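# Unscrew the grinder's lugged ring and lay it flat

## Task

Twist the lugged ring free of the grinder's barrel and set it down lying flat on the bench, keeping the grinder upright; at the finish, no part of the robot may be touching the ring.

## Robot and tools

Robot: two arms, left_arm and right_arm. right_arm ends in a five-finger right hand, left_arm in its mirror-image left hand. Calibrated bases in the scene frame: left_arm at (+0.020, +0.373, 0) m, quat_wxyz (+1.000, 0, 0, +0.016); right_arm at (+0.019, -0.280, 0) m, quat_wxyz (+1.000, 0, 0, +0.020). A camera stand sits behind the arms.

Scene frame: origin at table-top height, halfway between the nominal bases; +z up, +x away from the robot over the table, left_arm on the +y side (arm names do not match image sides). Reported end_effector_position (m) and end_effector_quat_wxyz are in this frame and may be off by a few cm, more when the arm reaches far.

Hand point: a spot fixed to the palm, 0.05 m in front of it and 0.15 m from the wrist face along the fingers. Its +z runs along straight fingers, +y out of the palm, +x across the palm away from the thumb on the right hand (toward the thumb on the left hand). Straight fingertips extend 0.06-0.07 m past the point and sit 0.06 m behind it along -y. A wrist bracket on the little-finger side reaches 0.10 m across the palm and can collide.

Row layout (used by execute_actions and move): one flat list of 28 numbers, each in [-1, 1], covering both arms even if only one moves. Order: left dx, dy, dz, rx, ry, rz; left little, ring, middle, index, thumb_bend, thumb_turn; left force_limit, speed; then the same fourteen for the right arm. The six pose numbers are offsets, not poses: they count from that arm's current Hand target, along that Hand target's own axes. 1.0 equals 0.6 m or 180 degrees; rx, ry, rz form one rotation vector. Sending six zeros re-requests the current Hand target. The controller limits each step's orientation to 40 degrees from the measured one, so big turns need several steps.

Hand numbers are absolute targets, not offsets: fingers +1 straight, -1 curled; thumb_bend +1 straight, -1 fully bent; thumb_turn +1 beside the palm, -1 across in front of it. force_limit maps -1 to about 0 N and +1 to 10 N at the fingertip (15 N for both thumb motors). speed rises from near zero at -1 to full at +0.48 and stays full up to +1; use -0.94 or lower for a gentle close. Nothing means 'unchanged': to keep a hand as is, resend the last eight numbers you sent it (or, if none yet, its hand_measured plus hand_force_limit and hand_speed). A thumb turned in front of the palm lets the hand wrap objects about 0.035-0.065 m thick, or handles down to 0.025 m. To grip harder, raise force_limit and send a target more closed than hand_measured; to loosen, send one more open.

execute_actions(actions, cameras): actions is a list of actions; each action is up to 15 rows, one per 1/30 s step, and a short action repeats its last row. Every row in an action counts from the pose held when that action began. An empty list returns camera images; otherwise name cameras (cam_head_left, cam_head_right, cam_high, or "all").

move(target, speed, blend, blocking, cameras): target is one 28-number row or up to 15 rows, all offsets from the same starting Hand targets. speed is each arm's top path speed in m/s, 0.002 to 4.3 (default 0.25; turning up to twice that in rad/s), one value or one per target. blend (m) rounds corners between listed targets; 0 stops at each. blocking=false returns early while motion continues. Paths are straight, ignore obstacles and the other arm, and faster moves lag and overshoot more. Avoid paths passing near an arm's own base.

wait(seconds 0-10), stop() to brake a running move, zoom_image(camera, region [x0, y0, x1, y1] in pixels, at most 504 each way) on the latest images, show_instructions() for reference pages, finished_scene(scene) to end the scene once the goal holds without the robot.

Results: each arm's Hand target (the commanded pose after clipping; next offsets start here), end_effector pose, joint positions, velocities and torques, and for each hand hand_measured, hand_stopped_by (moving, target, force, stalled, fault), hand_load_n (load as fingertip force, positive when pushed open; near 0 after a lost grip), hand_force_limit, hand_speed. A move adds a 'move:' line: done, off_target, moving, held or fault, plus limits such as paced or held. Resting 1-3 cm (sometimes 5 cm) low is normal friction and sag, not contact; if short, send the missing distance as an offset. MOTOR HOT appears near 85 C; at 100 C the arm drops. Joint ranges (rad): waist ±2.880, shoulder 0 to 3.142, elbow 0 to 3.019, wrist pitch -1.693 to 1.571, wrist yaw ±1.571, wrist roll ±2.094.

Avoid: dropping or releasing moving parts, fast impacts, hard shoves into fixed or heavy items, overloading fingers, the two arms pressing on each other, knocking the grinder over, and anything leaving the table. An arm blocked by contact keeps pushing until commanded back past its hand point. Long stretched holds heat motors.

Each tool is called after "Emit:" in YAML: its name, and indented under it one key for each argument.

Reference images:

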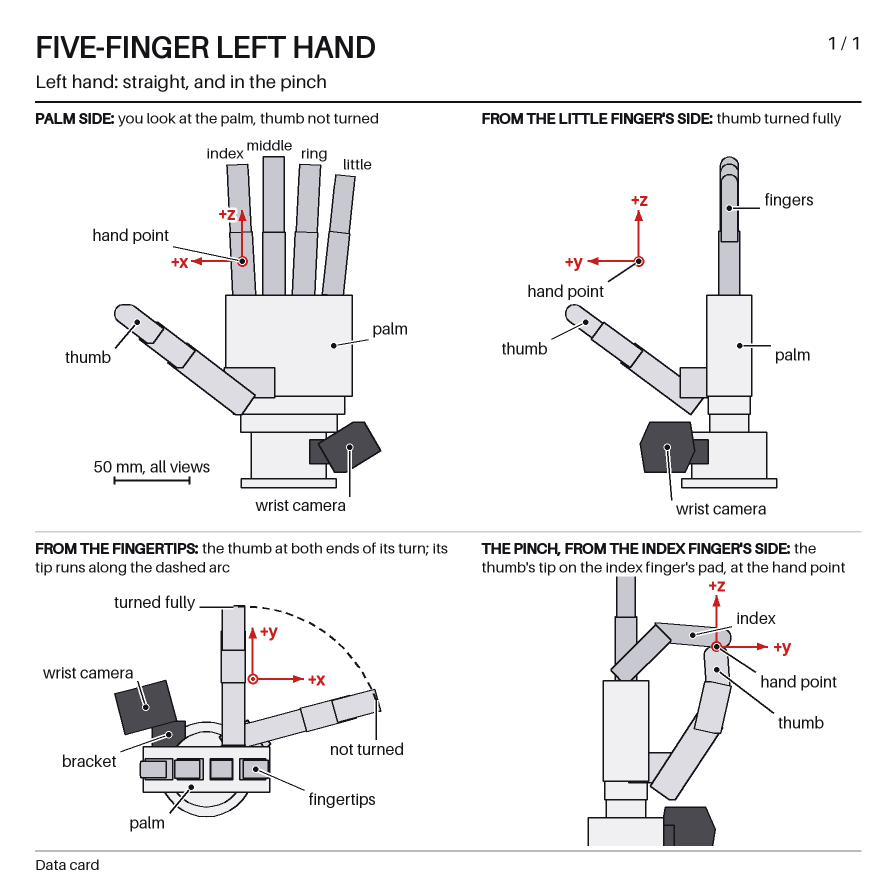

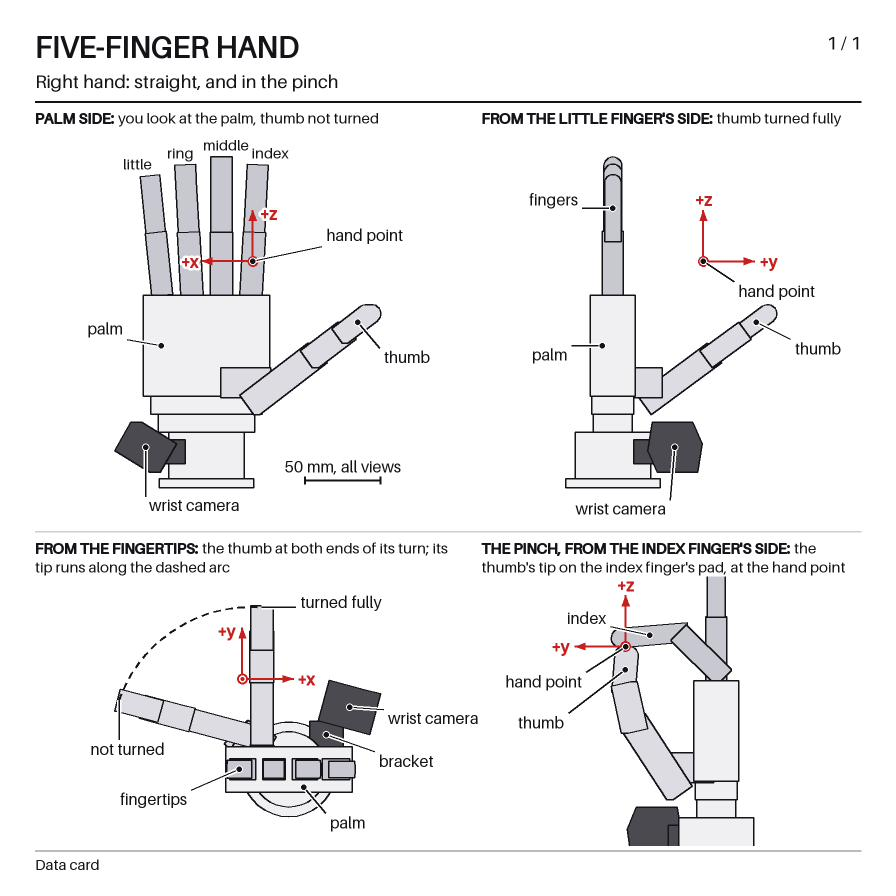

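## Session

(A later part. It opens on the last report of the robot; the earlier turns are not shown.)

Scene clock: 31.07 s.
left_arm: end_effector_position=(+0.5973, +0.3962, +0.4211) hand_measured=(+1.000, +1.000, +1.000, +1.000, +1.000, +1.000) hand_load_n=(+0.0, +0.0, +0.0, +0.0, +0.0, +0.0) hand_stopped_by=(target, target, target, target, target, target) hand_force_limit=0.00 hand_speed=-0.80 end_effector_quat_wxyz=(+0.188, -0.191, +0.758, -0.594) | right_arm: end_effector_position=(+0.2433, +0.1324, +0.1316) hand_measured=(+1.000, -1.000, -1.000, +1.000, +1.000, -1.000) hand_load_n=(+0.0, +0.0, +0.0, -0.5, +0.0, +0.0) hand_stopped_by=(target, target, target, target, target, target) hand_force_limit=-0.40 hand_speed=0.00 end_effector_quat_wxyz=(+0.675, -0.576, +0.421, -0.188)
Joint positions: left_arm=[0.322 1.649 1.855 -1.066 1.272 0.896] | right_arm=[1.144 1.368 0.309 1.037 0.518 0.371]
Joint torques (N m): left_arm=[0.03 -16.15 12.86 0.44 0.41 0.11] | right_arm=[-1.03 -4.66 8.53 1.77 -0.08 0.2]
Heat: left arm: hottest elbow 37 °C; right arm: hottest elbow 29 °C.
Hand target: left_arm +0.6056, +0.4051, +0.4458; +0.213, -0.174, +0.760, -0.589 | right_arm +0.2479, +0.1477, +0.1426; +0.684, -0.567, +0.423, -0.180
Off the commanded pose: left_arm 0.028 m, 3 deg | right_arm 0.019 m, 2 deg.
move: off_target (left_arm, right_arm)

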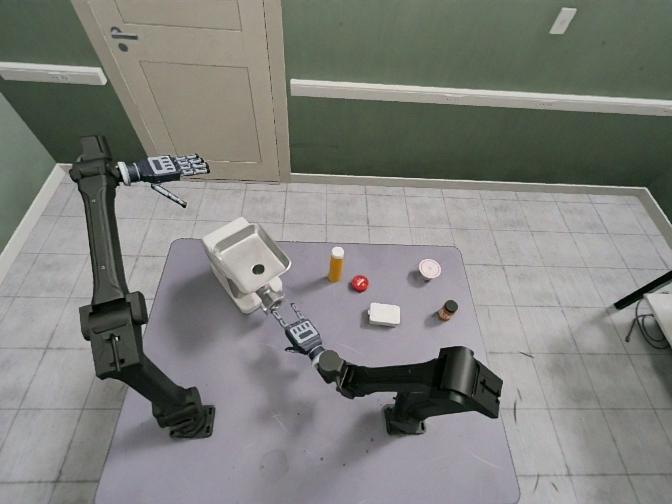

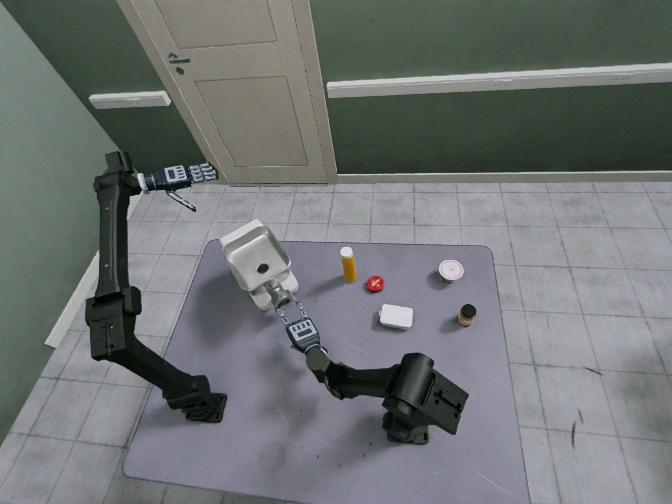

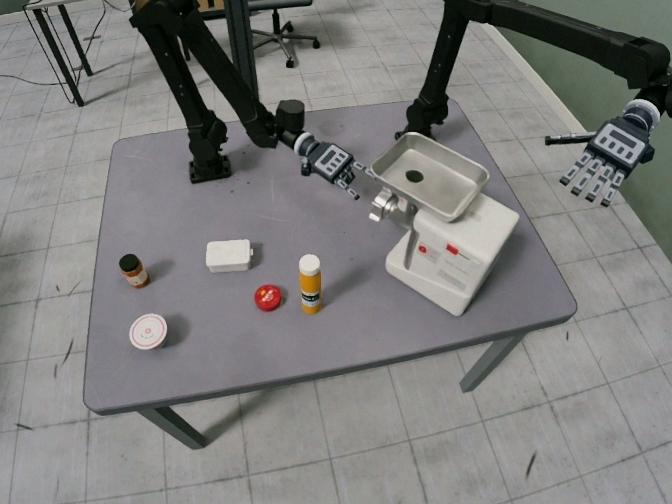

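Emit:
move:
  target: [0,0,0,0,0,0,1,1,1,1,1,1,0,-0.8,0.0031,0.0077,0.0833,0,0,0,1,-1,-1,1,1,-1,-0.4,0]
  speed: 0.07
  cameras: ["all"]

Emit:
zoom_image:
  camera: "cam_head_left"
  region: [250, 280, 300, 330]

Emit:
zoom_image:
  camera: "cam_head_right"
  region: [260, 275, 310, 325]

Emit:
zoom_image:
  camera: "cam_high"
  region: [345, 165, 415, 235]

Scene clock: 33.03 s.
left_arm: end_effector_position=(+0.5973, +0.3962, +0.4211) hand_measured=(+1.000, +1.000, +1.000, +1.000, +1.000, +1.000) hand_load_n=(+0.0, +0.0, +0.0, +0.0, +0.0, +0.0) hand_stopped_by=(target, target, target, target, target, target) hand_force_limit=0.00 hand_speed=-0.80 end_effector_quat_wxyz=(+0.188, -0.191, +0.758, -0.594) | right_arm: end_effector_position=(+0.2652, +0.1598, +0.1253) hand_measured=(+1.000, -1.000, -1.000, +1.000, +1.000, -1.000) hand_load_n=(+0.5, +0.0, +0.0, +0.0, +0.5, +0.0) hand_stopped_by=(target, target, target, target, target, target) hand_force_limit=-0.40 hand_speed=0.00 end_effector_quat_wxyz=(+0.674, -0.583, +0.417, -0.181)
Joint positions: left_arm=[0.322 1.649 1.855 -1.066 1.272 0.896] | right_arm=[1.099 1.468 0.394 1.045 0.452 0.371]
Joint torques (N m): left_arm=[-0.21 -16.44 13.05 0.44 0.39 0.12] | right_arm=[-3.08 -4.19 10.32 2.02 -0.47 0.2]
Heat: left arm: hottest elbow 37 °C; right arm: hottest elbow 29 °C.
Hand target: left_arm +0.6056, +0.4051, +0.4458; +0.213, -0.174, +0.760, -0.589 | right_arm +0.2870, +0.1788, +0.1375; +0.684, -0.567, +0.423, -0.180
Off the commanded pose: left_arm 0.028 m, 3 deg | right_arm 0.031 m, 2 deg.
move: off_target (left_arm, right_arm)

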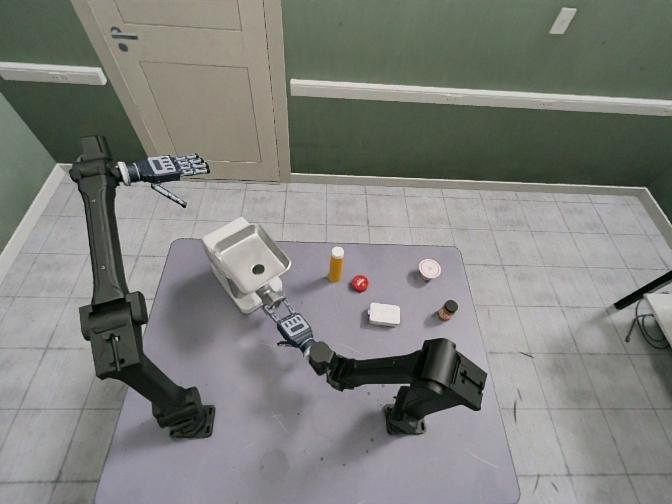

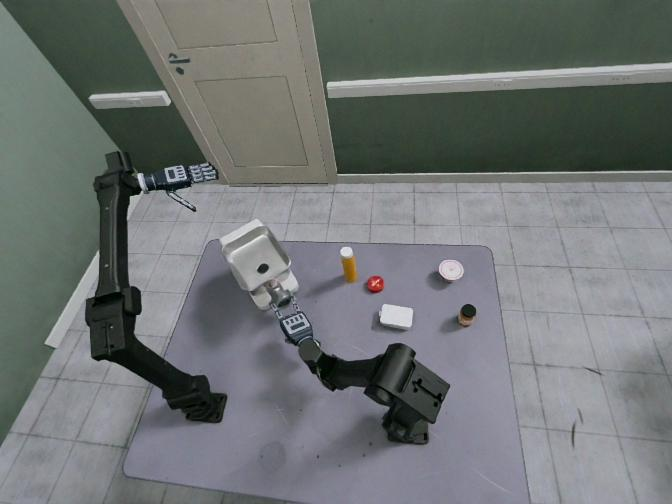

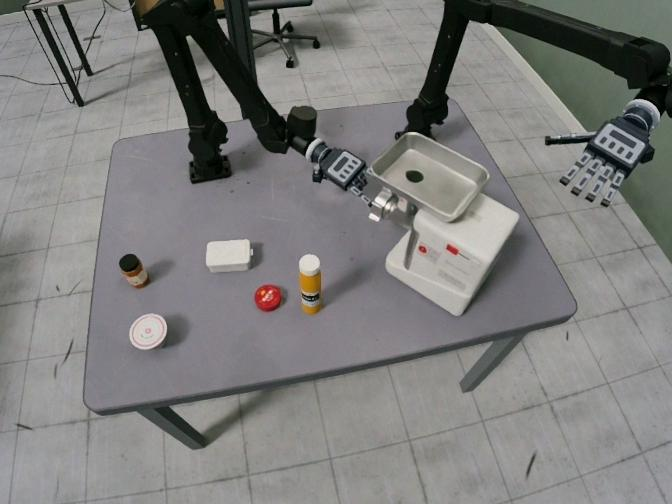

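Scaled by 10.080 from the camera's 672x504 image, which has a finer 960x720 frame.

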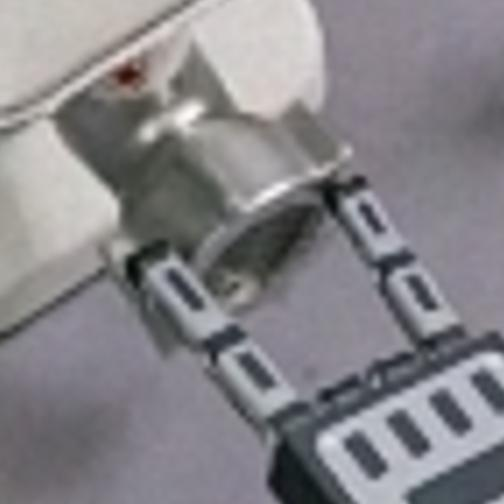

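Scaled by 10.080 from the camera's 672x504 image, which has a finer 960x720 frame.

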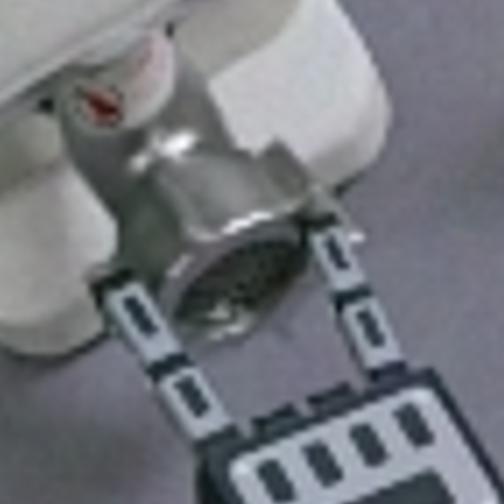

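Scaled by 7.200 from the camera's 672x504 image, which has a finer 960x720 frame.

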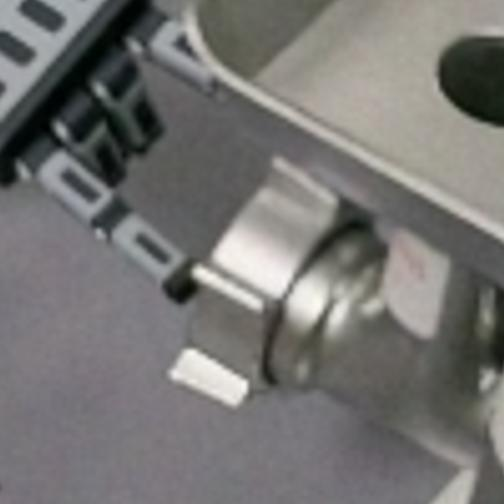

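Emit:
move:
  target:
    - [0,0,0,0,0,0,1,1,1,1,1,1,0,-0.8,0.0124,-0.005,-0.06,0,0,0,1,-1,-1,1,1,-1,-0.4,0]
    - [0,0,0,0,0,0,1,1,1,1,1,1,0,-0.8,0.0124,-0.005,0.0,0,0,0,1,-1,-1,1,1,-1,-0.4,0]
  speed: 0.07
  cameras: ["all"]

Emit:
zoom_image:
  camera: "cam_head_left"
  region: [250, 280, 300, 330]

Emit:
zoom_image:
  camera: "cam_head_right"
  region: [260, 275, 310, 325]

Emit:
zoom_image:
  camera: "cam_high"
  region: [345, 165, 415, 235]

Scene clock: 35.33 s.
left_arm: end_effector_position=(+0.5973, +0.3962, +0.4211) hand_measured=(+1.000, +1.000, +1.000, +1.000, +1.000, +1.000) hand_load_n=(+0.0, +0.0, +0.0, +0.0, +0.0, -0.5) hand_stopped_by=(target, target, target, target, target, target) hand_force_limit=0.00 hand_speed=-0.80 end_effector_quat_wxyz=(+0.188, -0.191, +0.758, -0.594) | right_arm: end_effector_position=(+0.2693, +0.1549, +0.1250) hand_measured=(+1.000, -1.000, -1.000, +1.000, +1.000, -1.000) hand_load_n=(+0.5, +0.0, +0.0, +0.0, +0.0, +0.0) hand_stopped_by=(target, target, target, target, target, target) hand_force_limit=-0.40 hand_speed=0.00 end_effector_quat_wxyz=(+0.674, -0.583, +0.416, -0.180)
Joint positions: left_arm=[0.322 1.649 1.855 -1.066 1.272 0.896] | right_arm=[1.078 1.464 0.386 1.048 0.428 0.371]
Joint torques (N m): left_arm=[-0.03 -16.73 13.03 0.54 0.4 0.09] | right_arm=[-3.14 -4.31 10.15 1.94 -0.33 0.19]
Heat: left arm: hottest elbow 38 °C; right arm: hottest elbow 29 °C.
Hand target: left_arm +0.6056, +0.4051, +0.4458; +0.213, -0.174, +0.760, -0.589 | right_arm +0.2921, +0.1725, +0.1376; +0.684, -0.567, +0.423, -0.180
Off the commanded pose: left_arm 0.028 m, 3 deg | right_arm 0.031 m, 2 deg.
move: off_target (left_arm, right_arm)

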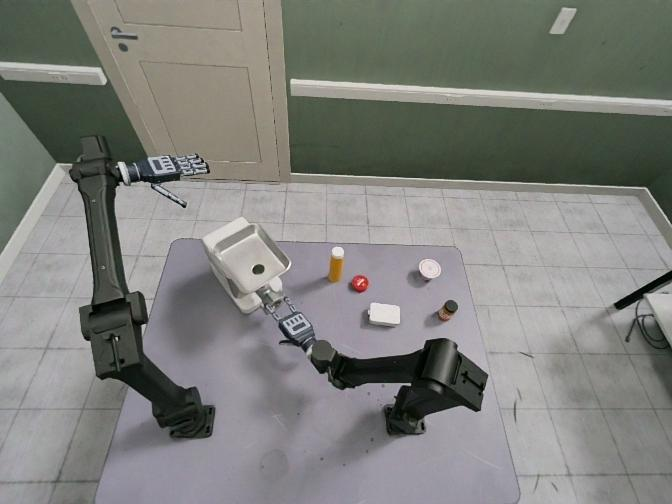

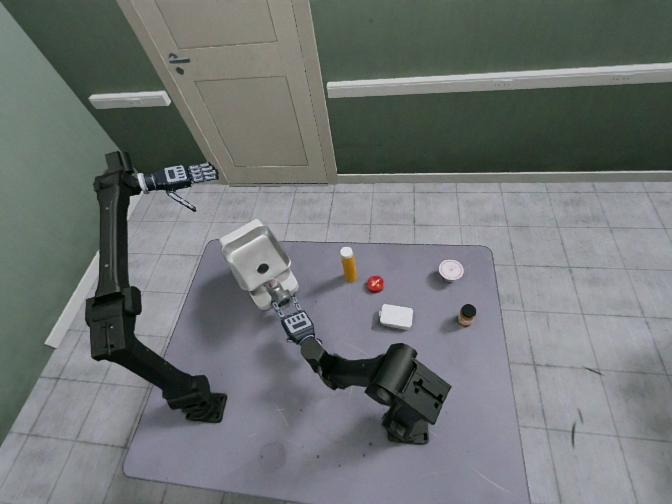

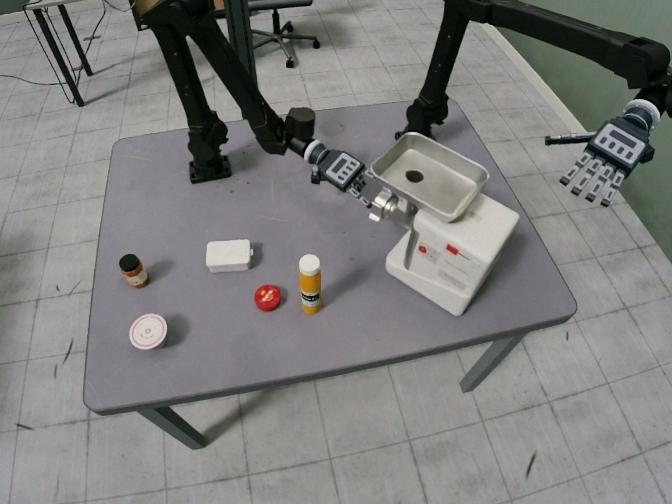

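Scaled by 10.080 from the camera's 672x504 image, which has a finer 960x720 frame.

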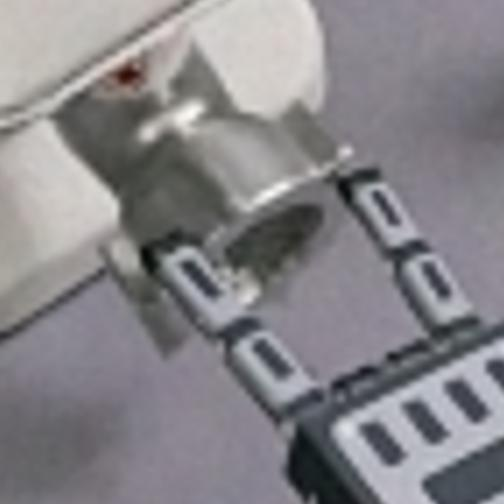

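Scaled by 10.080 from the camera's 672x504 image, which has a finer 960x720 frame.

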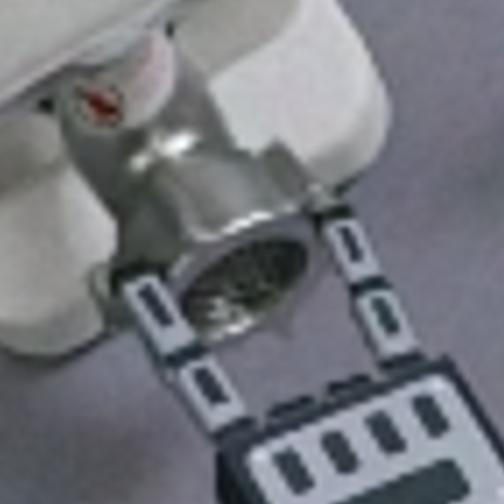

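Scaled by 7.200 from the camera's 672x504 image, which has a finer 960x720 frame.

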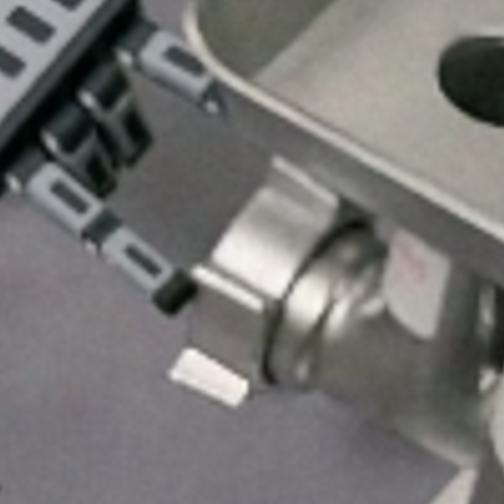

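Emit:
move:
  target:
    - [0,0,0,0,0,0,1,1,1,1,1,1,0,-0.8,0.0071,0.0043,-0.06,0,0,0,1,-1,-1,1,1,-1,-0.4,0]
    - [0,0,0,0,0,0,1,1,1,1,1,1,0,-0.8,0.0071,0.0043,0.005,0,0,0,1,-1,-1,1,1,-1,-0.4,0]
  speed: 0.07
  cameras: ["all"]

Emit:
zoom_image:
  camera: "cam_head_left"
  region: [250, 280, 300, 330]

Emit:
zoom_image:
  camera: "cam_head_right"
  region: [260, 275, 310, 325]

Emit:
zoom_image:
  camera: "cam_high"
  region: [345, 165, 415, 235]

Scene clock: 38.23 s.
left_arm: end_effector_position=(+0.5973, +0.3962, +0.4211) hand_measured=(+1.000, +1.000, +1.000, +1.000, +1.000, +1.000) hand_load_n=(+0.0, +0.0, +0.0, +0.0, +0.0, +0.0) hand_stopped_by=(target, target, target, target, target, target) hand_force_limit=0.00 hand_speed=-0.80 end_effector_quat_wxyz=(+0.188, -0.191, +0.758, -0.594) | right_arm: end_effector_position=(+0.2705, +0.1543, +0.1247) hand_measured=(+1.000, -1.000, -1.000, +1.000, +1.000, -1.000) hand_load_n=(+0.0, +0.0, +0.0, +0.0, +0.0, +0.0) hand_stopped_by=(target, target, target, target, target, target) hand_force_limit=-0.40 hand_speed=0.00 end_effector_quat_wxyz=(+0.678, -0.581, +0.415, -0.177)
Joint positions: left_arm=[0.322 1.649 1.855 -1.066 1.272 0.896] | right_arm=[1.07 1.474 0.383 1.071 0.415 0.373]
Joint torques (N m): left_arm=[0.15 -16.38 12.97 0.53 0.42 0.12] | right_arm=[-3.37 -3.78 10.44 1.66 -0.34 0.18]
Heat: left arm: hottest elbow 38 °C; right arm: hottest elbow 29 °C.
Hand target: left_arm +0.6056, +0.4051, +0.4458; +0.213, -0.174, +0.760, -0.589 | right_arm +0.2961, +0.1721, +0.1336; +0.684, -0.567, +0.423, -0.180
Off the commanded pose: left_arm 0.028 m, 3 deg | right_arm 0.032 m, 2 deg.
move: off_target (left_arm, right_arm)

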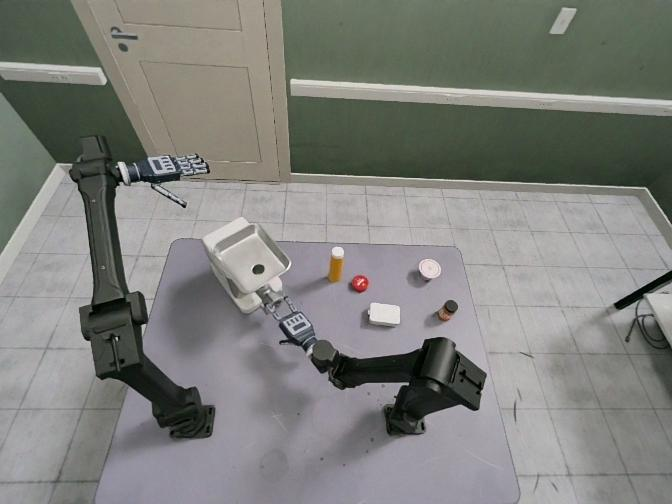

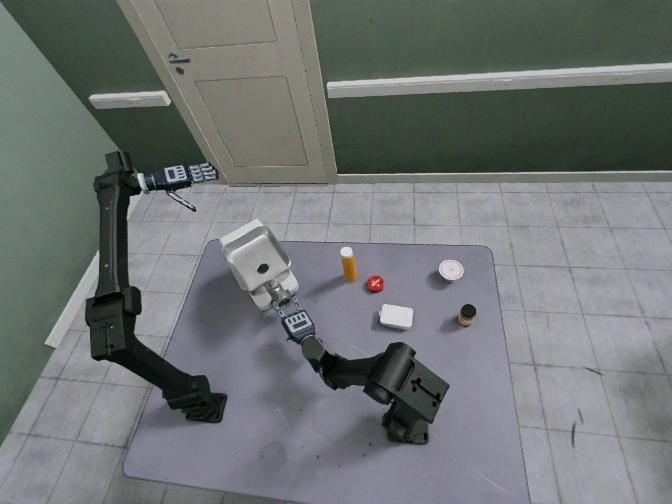

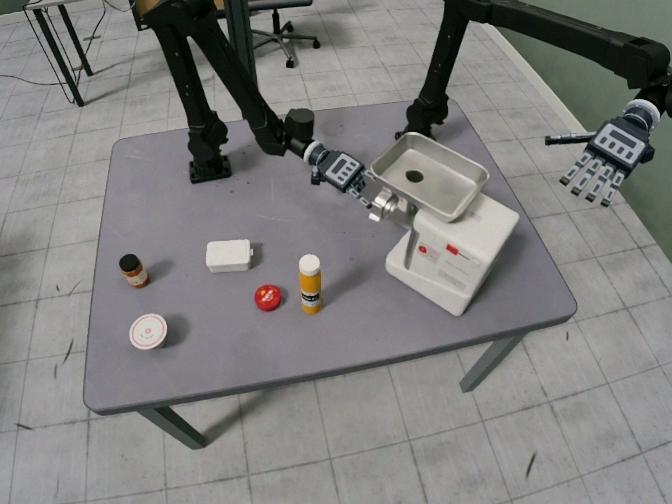

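Scaled by 10.080 from the camera's 672x504 image, which has a finer 960x720 frame.

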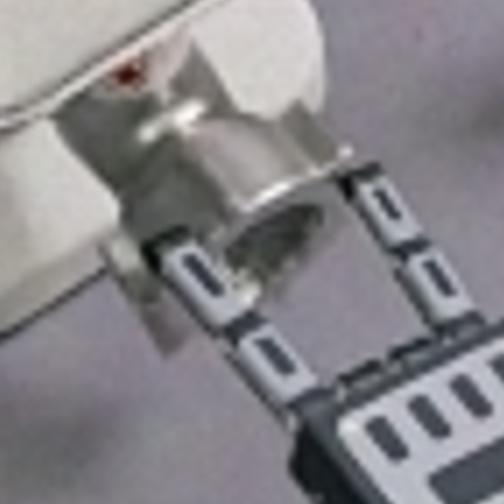

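Scaled by 10.080 from the camera's 672x504 image, which has a finer 960x720 frame.

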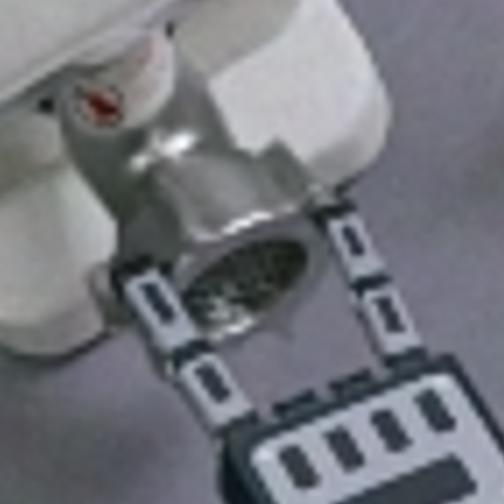

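Scaled by 7.200 from the camera's 672x504 image, which has a finer 960x720 frame.

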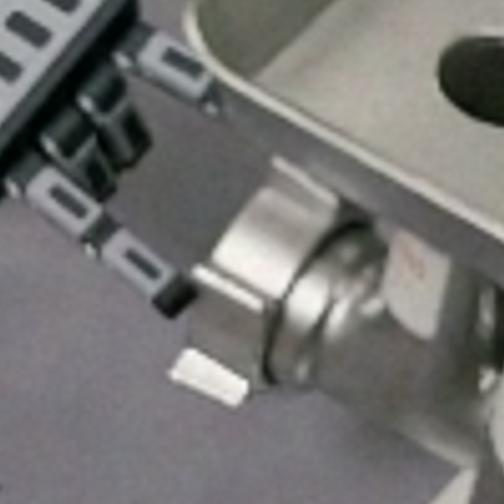

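Emit:
move:
  target:
    - [0,0,0,0,0,0,1,1,1,1,1,1,0,-0.8,-0.0055,-0.0025,-0.065,0,0,0.0389,1,-1,-1,1,1,-1,-0.4,0]
    - [0,0,0,0,0,0,1,1,1,1,1,1,0,-0.8,-0.0055,-0.0025,0.0,0,0,0.0389,1,-1,-1,1,1,-1,-0.4,0]
  speed: 0.07
  cameras: ["all"]

Emit:
zoom_image:
  camera: "cam_head_left"
  region: [250, 280, 300, 330]

Emit:
zoom_image:
  camera: "cam_head_right"
  region: [260, 275, 310, 325]

Emit:
zoom_image:
  camera: "cam_high"
  region: [345, 165, 415, 235]

Scene clock: 41.43 s.
left_arm: end_effector_position=(+0.5973, +0.3962, +0.4211) hand_measured=(+1.000, +1.000, +1.000, +1.000, +1.000, +1.000) hand_load_n=(+0.0, +0.0, +0.0, +0.0, +0.0, +0.0) hand_stopped_by=(target, target, target, target, target, target) hand_force_limit=0.00 hand_speed=-0.80 end_effector_quat_wxyz=(+0.188, -0.191, +0.758, -0.594) | right_arm: end_effector_position=(+0.2687, +0.1564, +0.1295) hand_measured=(+1.000, -1.000, -1.000, +1.000, +1.000, -1.000) hand_load_n=(+0.5, +0.0, +0.0, +0.5, +0.0, +0.0) hand_stopped_by=(target, target, target, target, target, target) hand_force_limit=-0.40 hand_speed=0.00 end_effector_quat_wxyz=(+0.689, -0.552, +0.449, -0.135)
Joint positions: left_arm=[0.322 1.649 1.855 -1.066 1.272 0.896] | right_arm=[1.063 1.485 0.378 1.093 0.41 0.496]
Joint torques (N m): left_arm=[0.03 -16.09 12.96 0.51 0.4 0.09] | right_arm=[-3.6 -3.43 10.37 1.65 -0.38 0.19]
Heat: left arm: hottest elbow 39 °C; right arm: hottest elbow 29 °C.
Hand target: left_arm +0.6056, +0.4051, +0.4458; +0.213, -0.174, +0.760, -0.589 | right_arm +0.2947, +0.1739, +0.1361; +0.693, -0.540, +0.457, -0.138
Off the commanded pose: left_arm 0.028 m, 3 deg | right_arm 0.032 m, 2 deg.
move: off_target (left_arm, right_arm)

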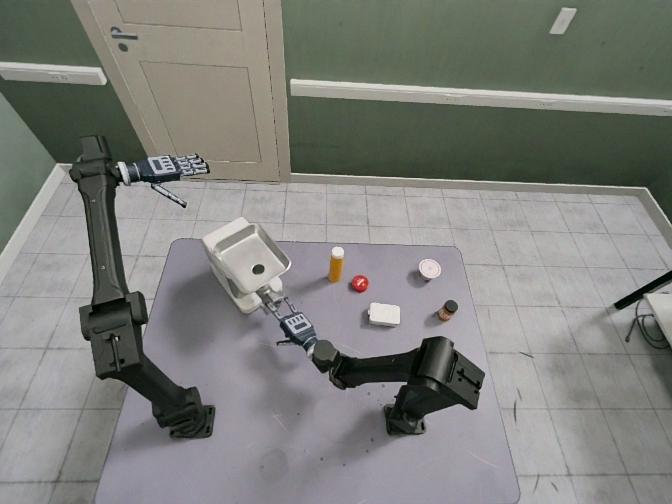

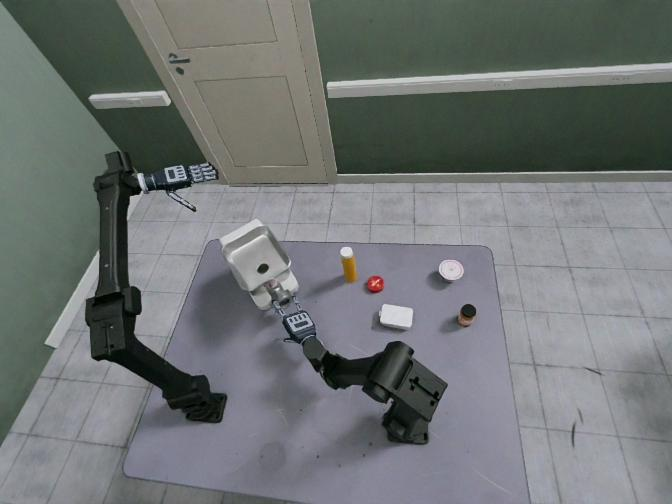

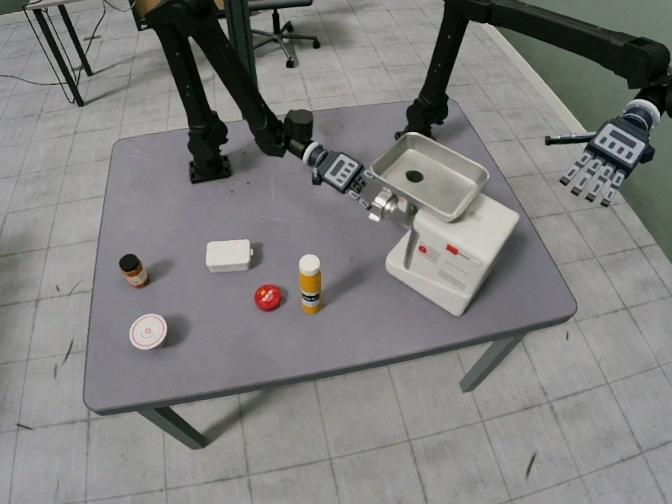

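Scaled by 10.080 from the camera's 672x504 image, which has a finer 960x720 frame.

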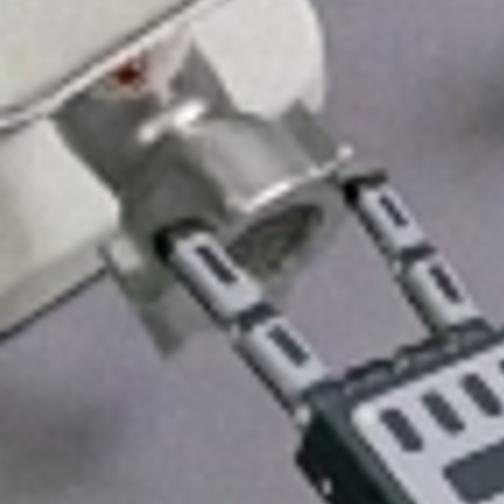

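Scaled by 10.080 from the camera's 672x504 image, which has a finer 960x720 frame.

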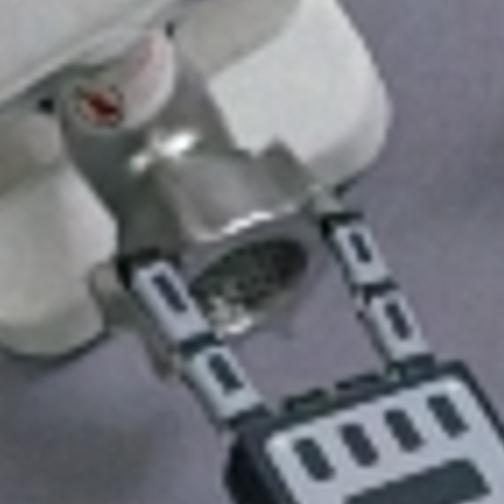

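Scaled by 7.200 from the camera's 672x504 image, which has a finer 960x720 frame.

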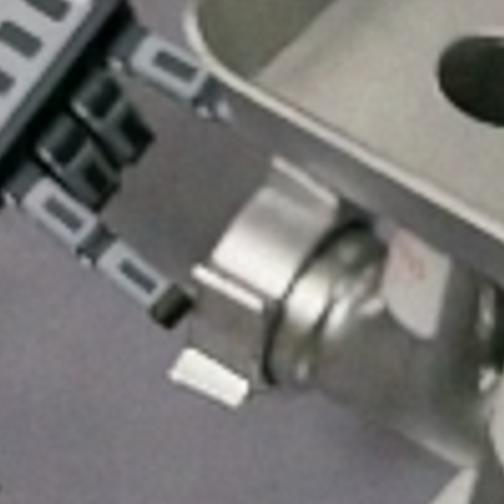

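Emit:
move:
  target:
    - [0,0,0,0,0,0,1,1,1,1,1,1,0,-0.8,0.0196,0.0106,-0.065,0,0,0,1,-1,-1,1,1,-1,-0.4,0]
    - [0,0,0,0,0,0,1,1,1,1,1,1,0,-0.8,0.0196,0.0106,0.0,0,0,0,1,-1,-1,1,1,-1,-0.4,0]
  speed: 0.07
  cameras: ["all"]

Emit:
zoom_image:
  camera: "cam_head_left"
  region: [250, 280, 300, 330]

Emit:
zoom_image:
  camera: "cam_head_right"
  region: [260, 275, 310, 325]

Emit:
zoom_image:
  camera: "cam_high"
  region: [345, 165, 415, 235]

Scene clock: 45.97 s.
left_arm: end_effector_position=(+0.5973, +0.3962, +0.4211) hand_measured=(+1.000, +1.000, +1.000, +1.000, +1.000, +1.000) hand_load_n=(+0.0, +0.0, +0.0, +0.0, +0.0, +0.0) hand_stopped_by=(target, target, target, target, target, target) hand_force_limit=0.00 hand_speed=-0.80 end_effector_quat_wxyz=(+0.188, -0.191, +0.758, -0.594) | right_arm: end_effector_position=(+0.2685, +0.1552, +0.1278) hand_measured=(+1.000, -1.000, -1.000, +1.000, +1.000, -1.000) hand_load_n=(+0.0, +0.0, +0.0, +0.5, +0.0, +0.0) hand_stopped_by=(target, target, target, target, target, target) hand_force_limit=-0.40 hand_speed=0.00 end_effector_quat_wxyz=(+0.698, -0.547, +0.444, -0.127)
Joint positions: left_arm=[0.322 1.649 1.855 -1.066 1.272 0.896] | right_arm=[1.052 1.517 0.367 1.158 0.385 0.498]
Joint torques (N m): left_arm=[-0.09 -16.38 13.01 0.42 0.41 0.09] | right_arm=[-4.07 -2.78 9.85 1.06 -0.18 0.17]
Heat: left arm: hottest elbow 40 °C; right arm: hottest elbow 29 °C.
Hand target: left_arm +0.6056, +0.4051, +0.4458; +0.213, -0.174, +0.760, -0.589 | right_arm +0.2993, +0.1683, +0.1250; +0.693, -0.540, +0.457, -0.138
Off the commanded pose: left_arm 0.028 m, 3 deg | right_arm 0.033 m, 2 deg.
move: off_target (left_arm, right_arm)

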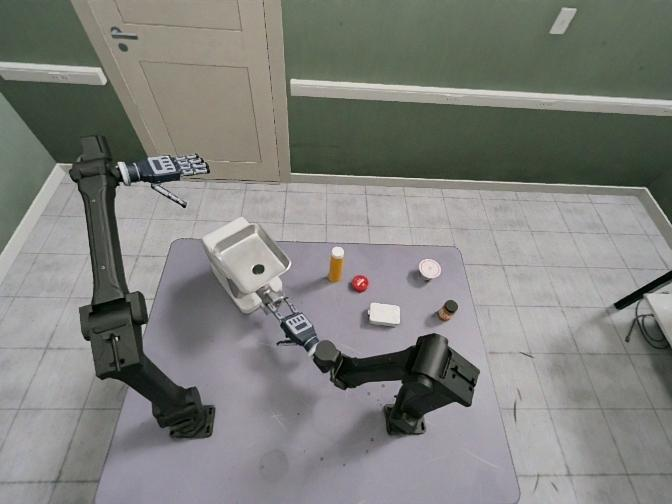

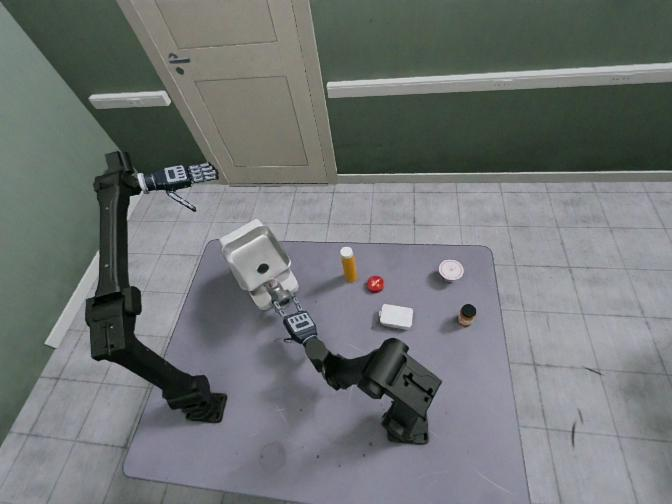

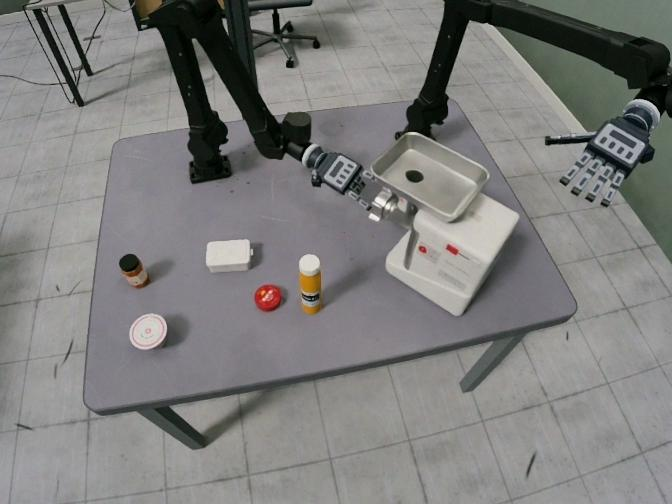

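Scaled by 10.080 from the camera's 672x504 image, which has a finer 960x720 frame.

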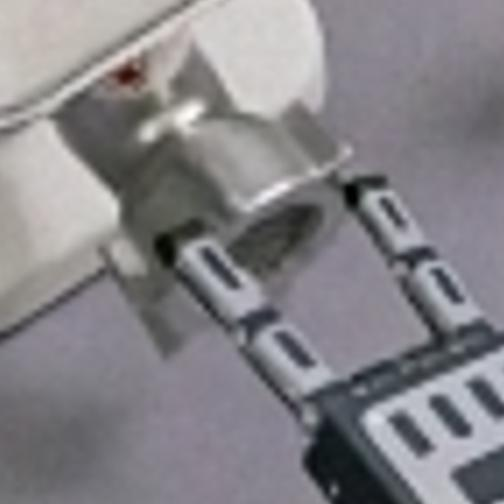

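Scaled by 10.080 from the camera's 672x504 image, which has a finer 960x720 frame.

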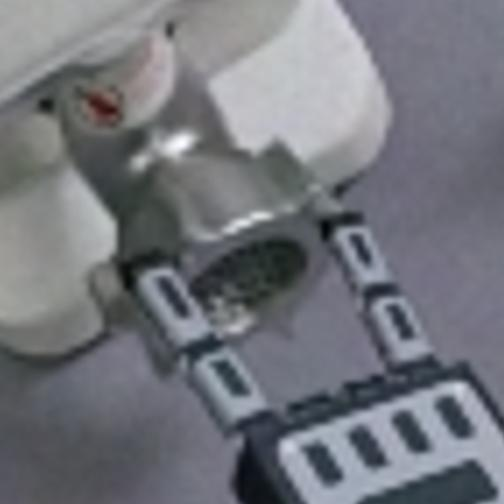

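Scaled by 7.200 from the camera's 672x504 image, which has a finer 960x720 frame.

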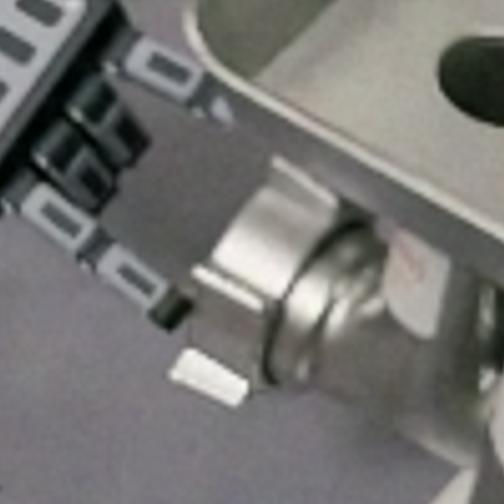

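Emit:
move:
  target: [0,0,0,0,0,0,1,1,1,1,1,1,0,-0.8,0,0,-0.09,0,0,0,1,-1,-1,1,1,-1,-0.4,0]
  speed: 0.1
  cameras: ["all"]

Emit:
zoom_image:
  camera: "cam_head_left"
  region: [258, 288, 300, 330]

Emit:
zoom_image:
  camera: "cam_head_right"
  region: [265, 285, 307, 327]

Emit:
zoom_image:
  camera: "cam_high"
  region: [350, 170, 400, 220]

Scene clock: 49.87 s.
left_arm: end_effector_position=(+0.5973, +0.3962, +0.4211) hand_measured=(+1.000, +1.000, +1.000, +1.000, +1.000, +1.000) hand_load_n=(+0.0, +0.0, +0.0, +0.0, +0.0, -0.5) hand_stopped_by=(target, target, target, target, target, target) hand_force_limit=0.00 hand_speed=-0.80 end_effector_quat_wxyz=(+0.188, -0.191, +0.758, -0.594) | right_arm: end_effector_position=(+0.2622, +0.1312, +0.1152) hand_measured=(+1.000, -1.000, -1.000, +1.000, +1.000, -1.000) hand_load_n=(-0.5, +0.0, +0.0, +0.0, +0.0, +0.0) hand_stopped_by=(target, target, target, target, target, target) hand_force_limit=-0.40 hand_speed=0.00 end_effector_quat_wxyz=(+0.685, -0.546, +0.460, -0.146)
Joint positions: left_arm=[0.322 1.649 1.855 -1.066 1.272 0.896] | right_arm=[1.067 1.493 0.307 1.163 0.447 0.498]
Joint torques (N m): left_arm=[0.15 -16.26 12.92 0.5 0.39 0.08] | right_arm=[-0.15 -8.35 4.68 2.13 0.2 0.16]
Heat: left arm: hottest elbow 40 °C; right arm: hottest elbow 30 °C.
Hand target: left_arm +0.6056, +0.4051, +0.4458; +0.213, -0.174, +0.760, -0.589 | right_arm +0.2569, +0.1347, +0.1249; +0.693, -0.540, +0.457, -0.138
Off the commanded pose: left_arm 0.028 m, 3 deg | right_arm 0.012 m, 2 deg.
move: off_target (left_arm, right_arm)

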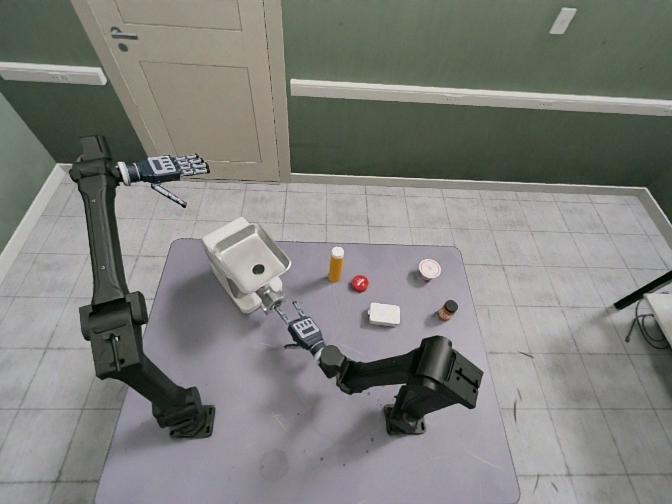

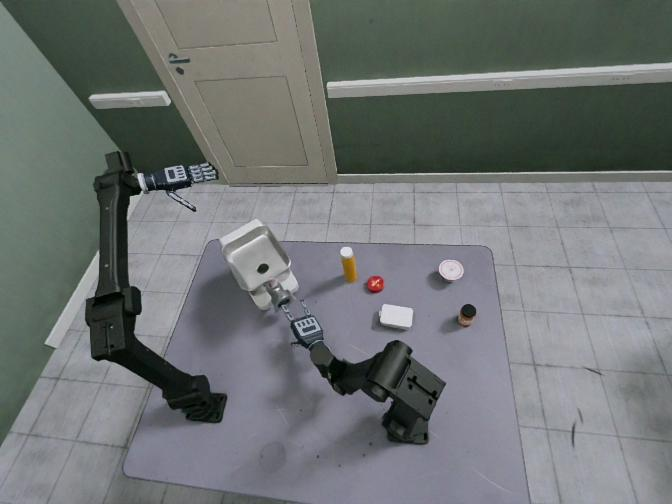

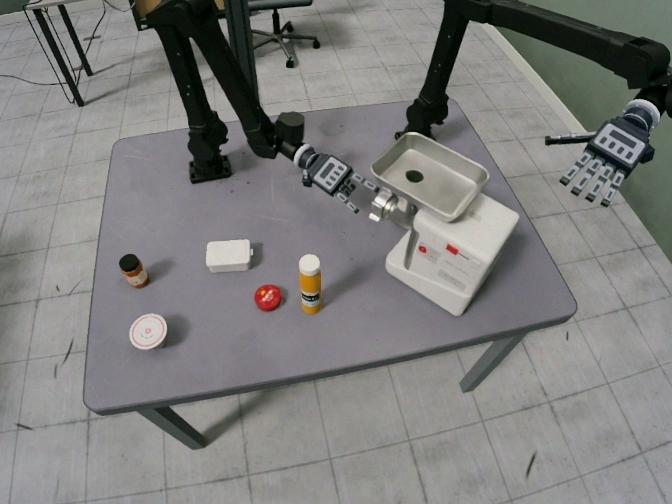

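Scaled by 12.000 from the camera's 672x504 image, which has a finer 960x720 frame.

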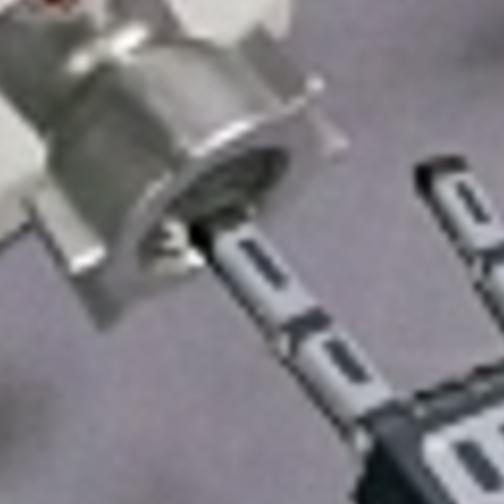

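Scaled by 12.000 from the camera's 672x504 image, which has a finer 960x720 frame.

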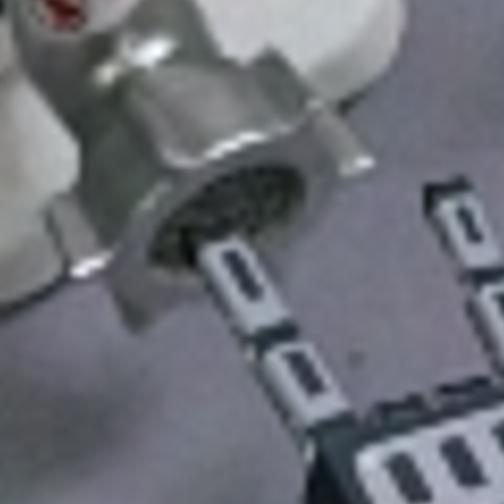

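Scaled by 10.080 from the camera's 672x504 image, which has a finer 960x720 frame.

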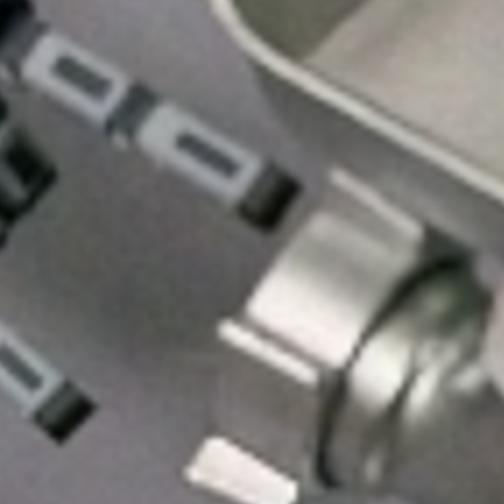

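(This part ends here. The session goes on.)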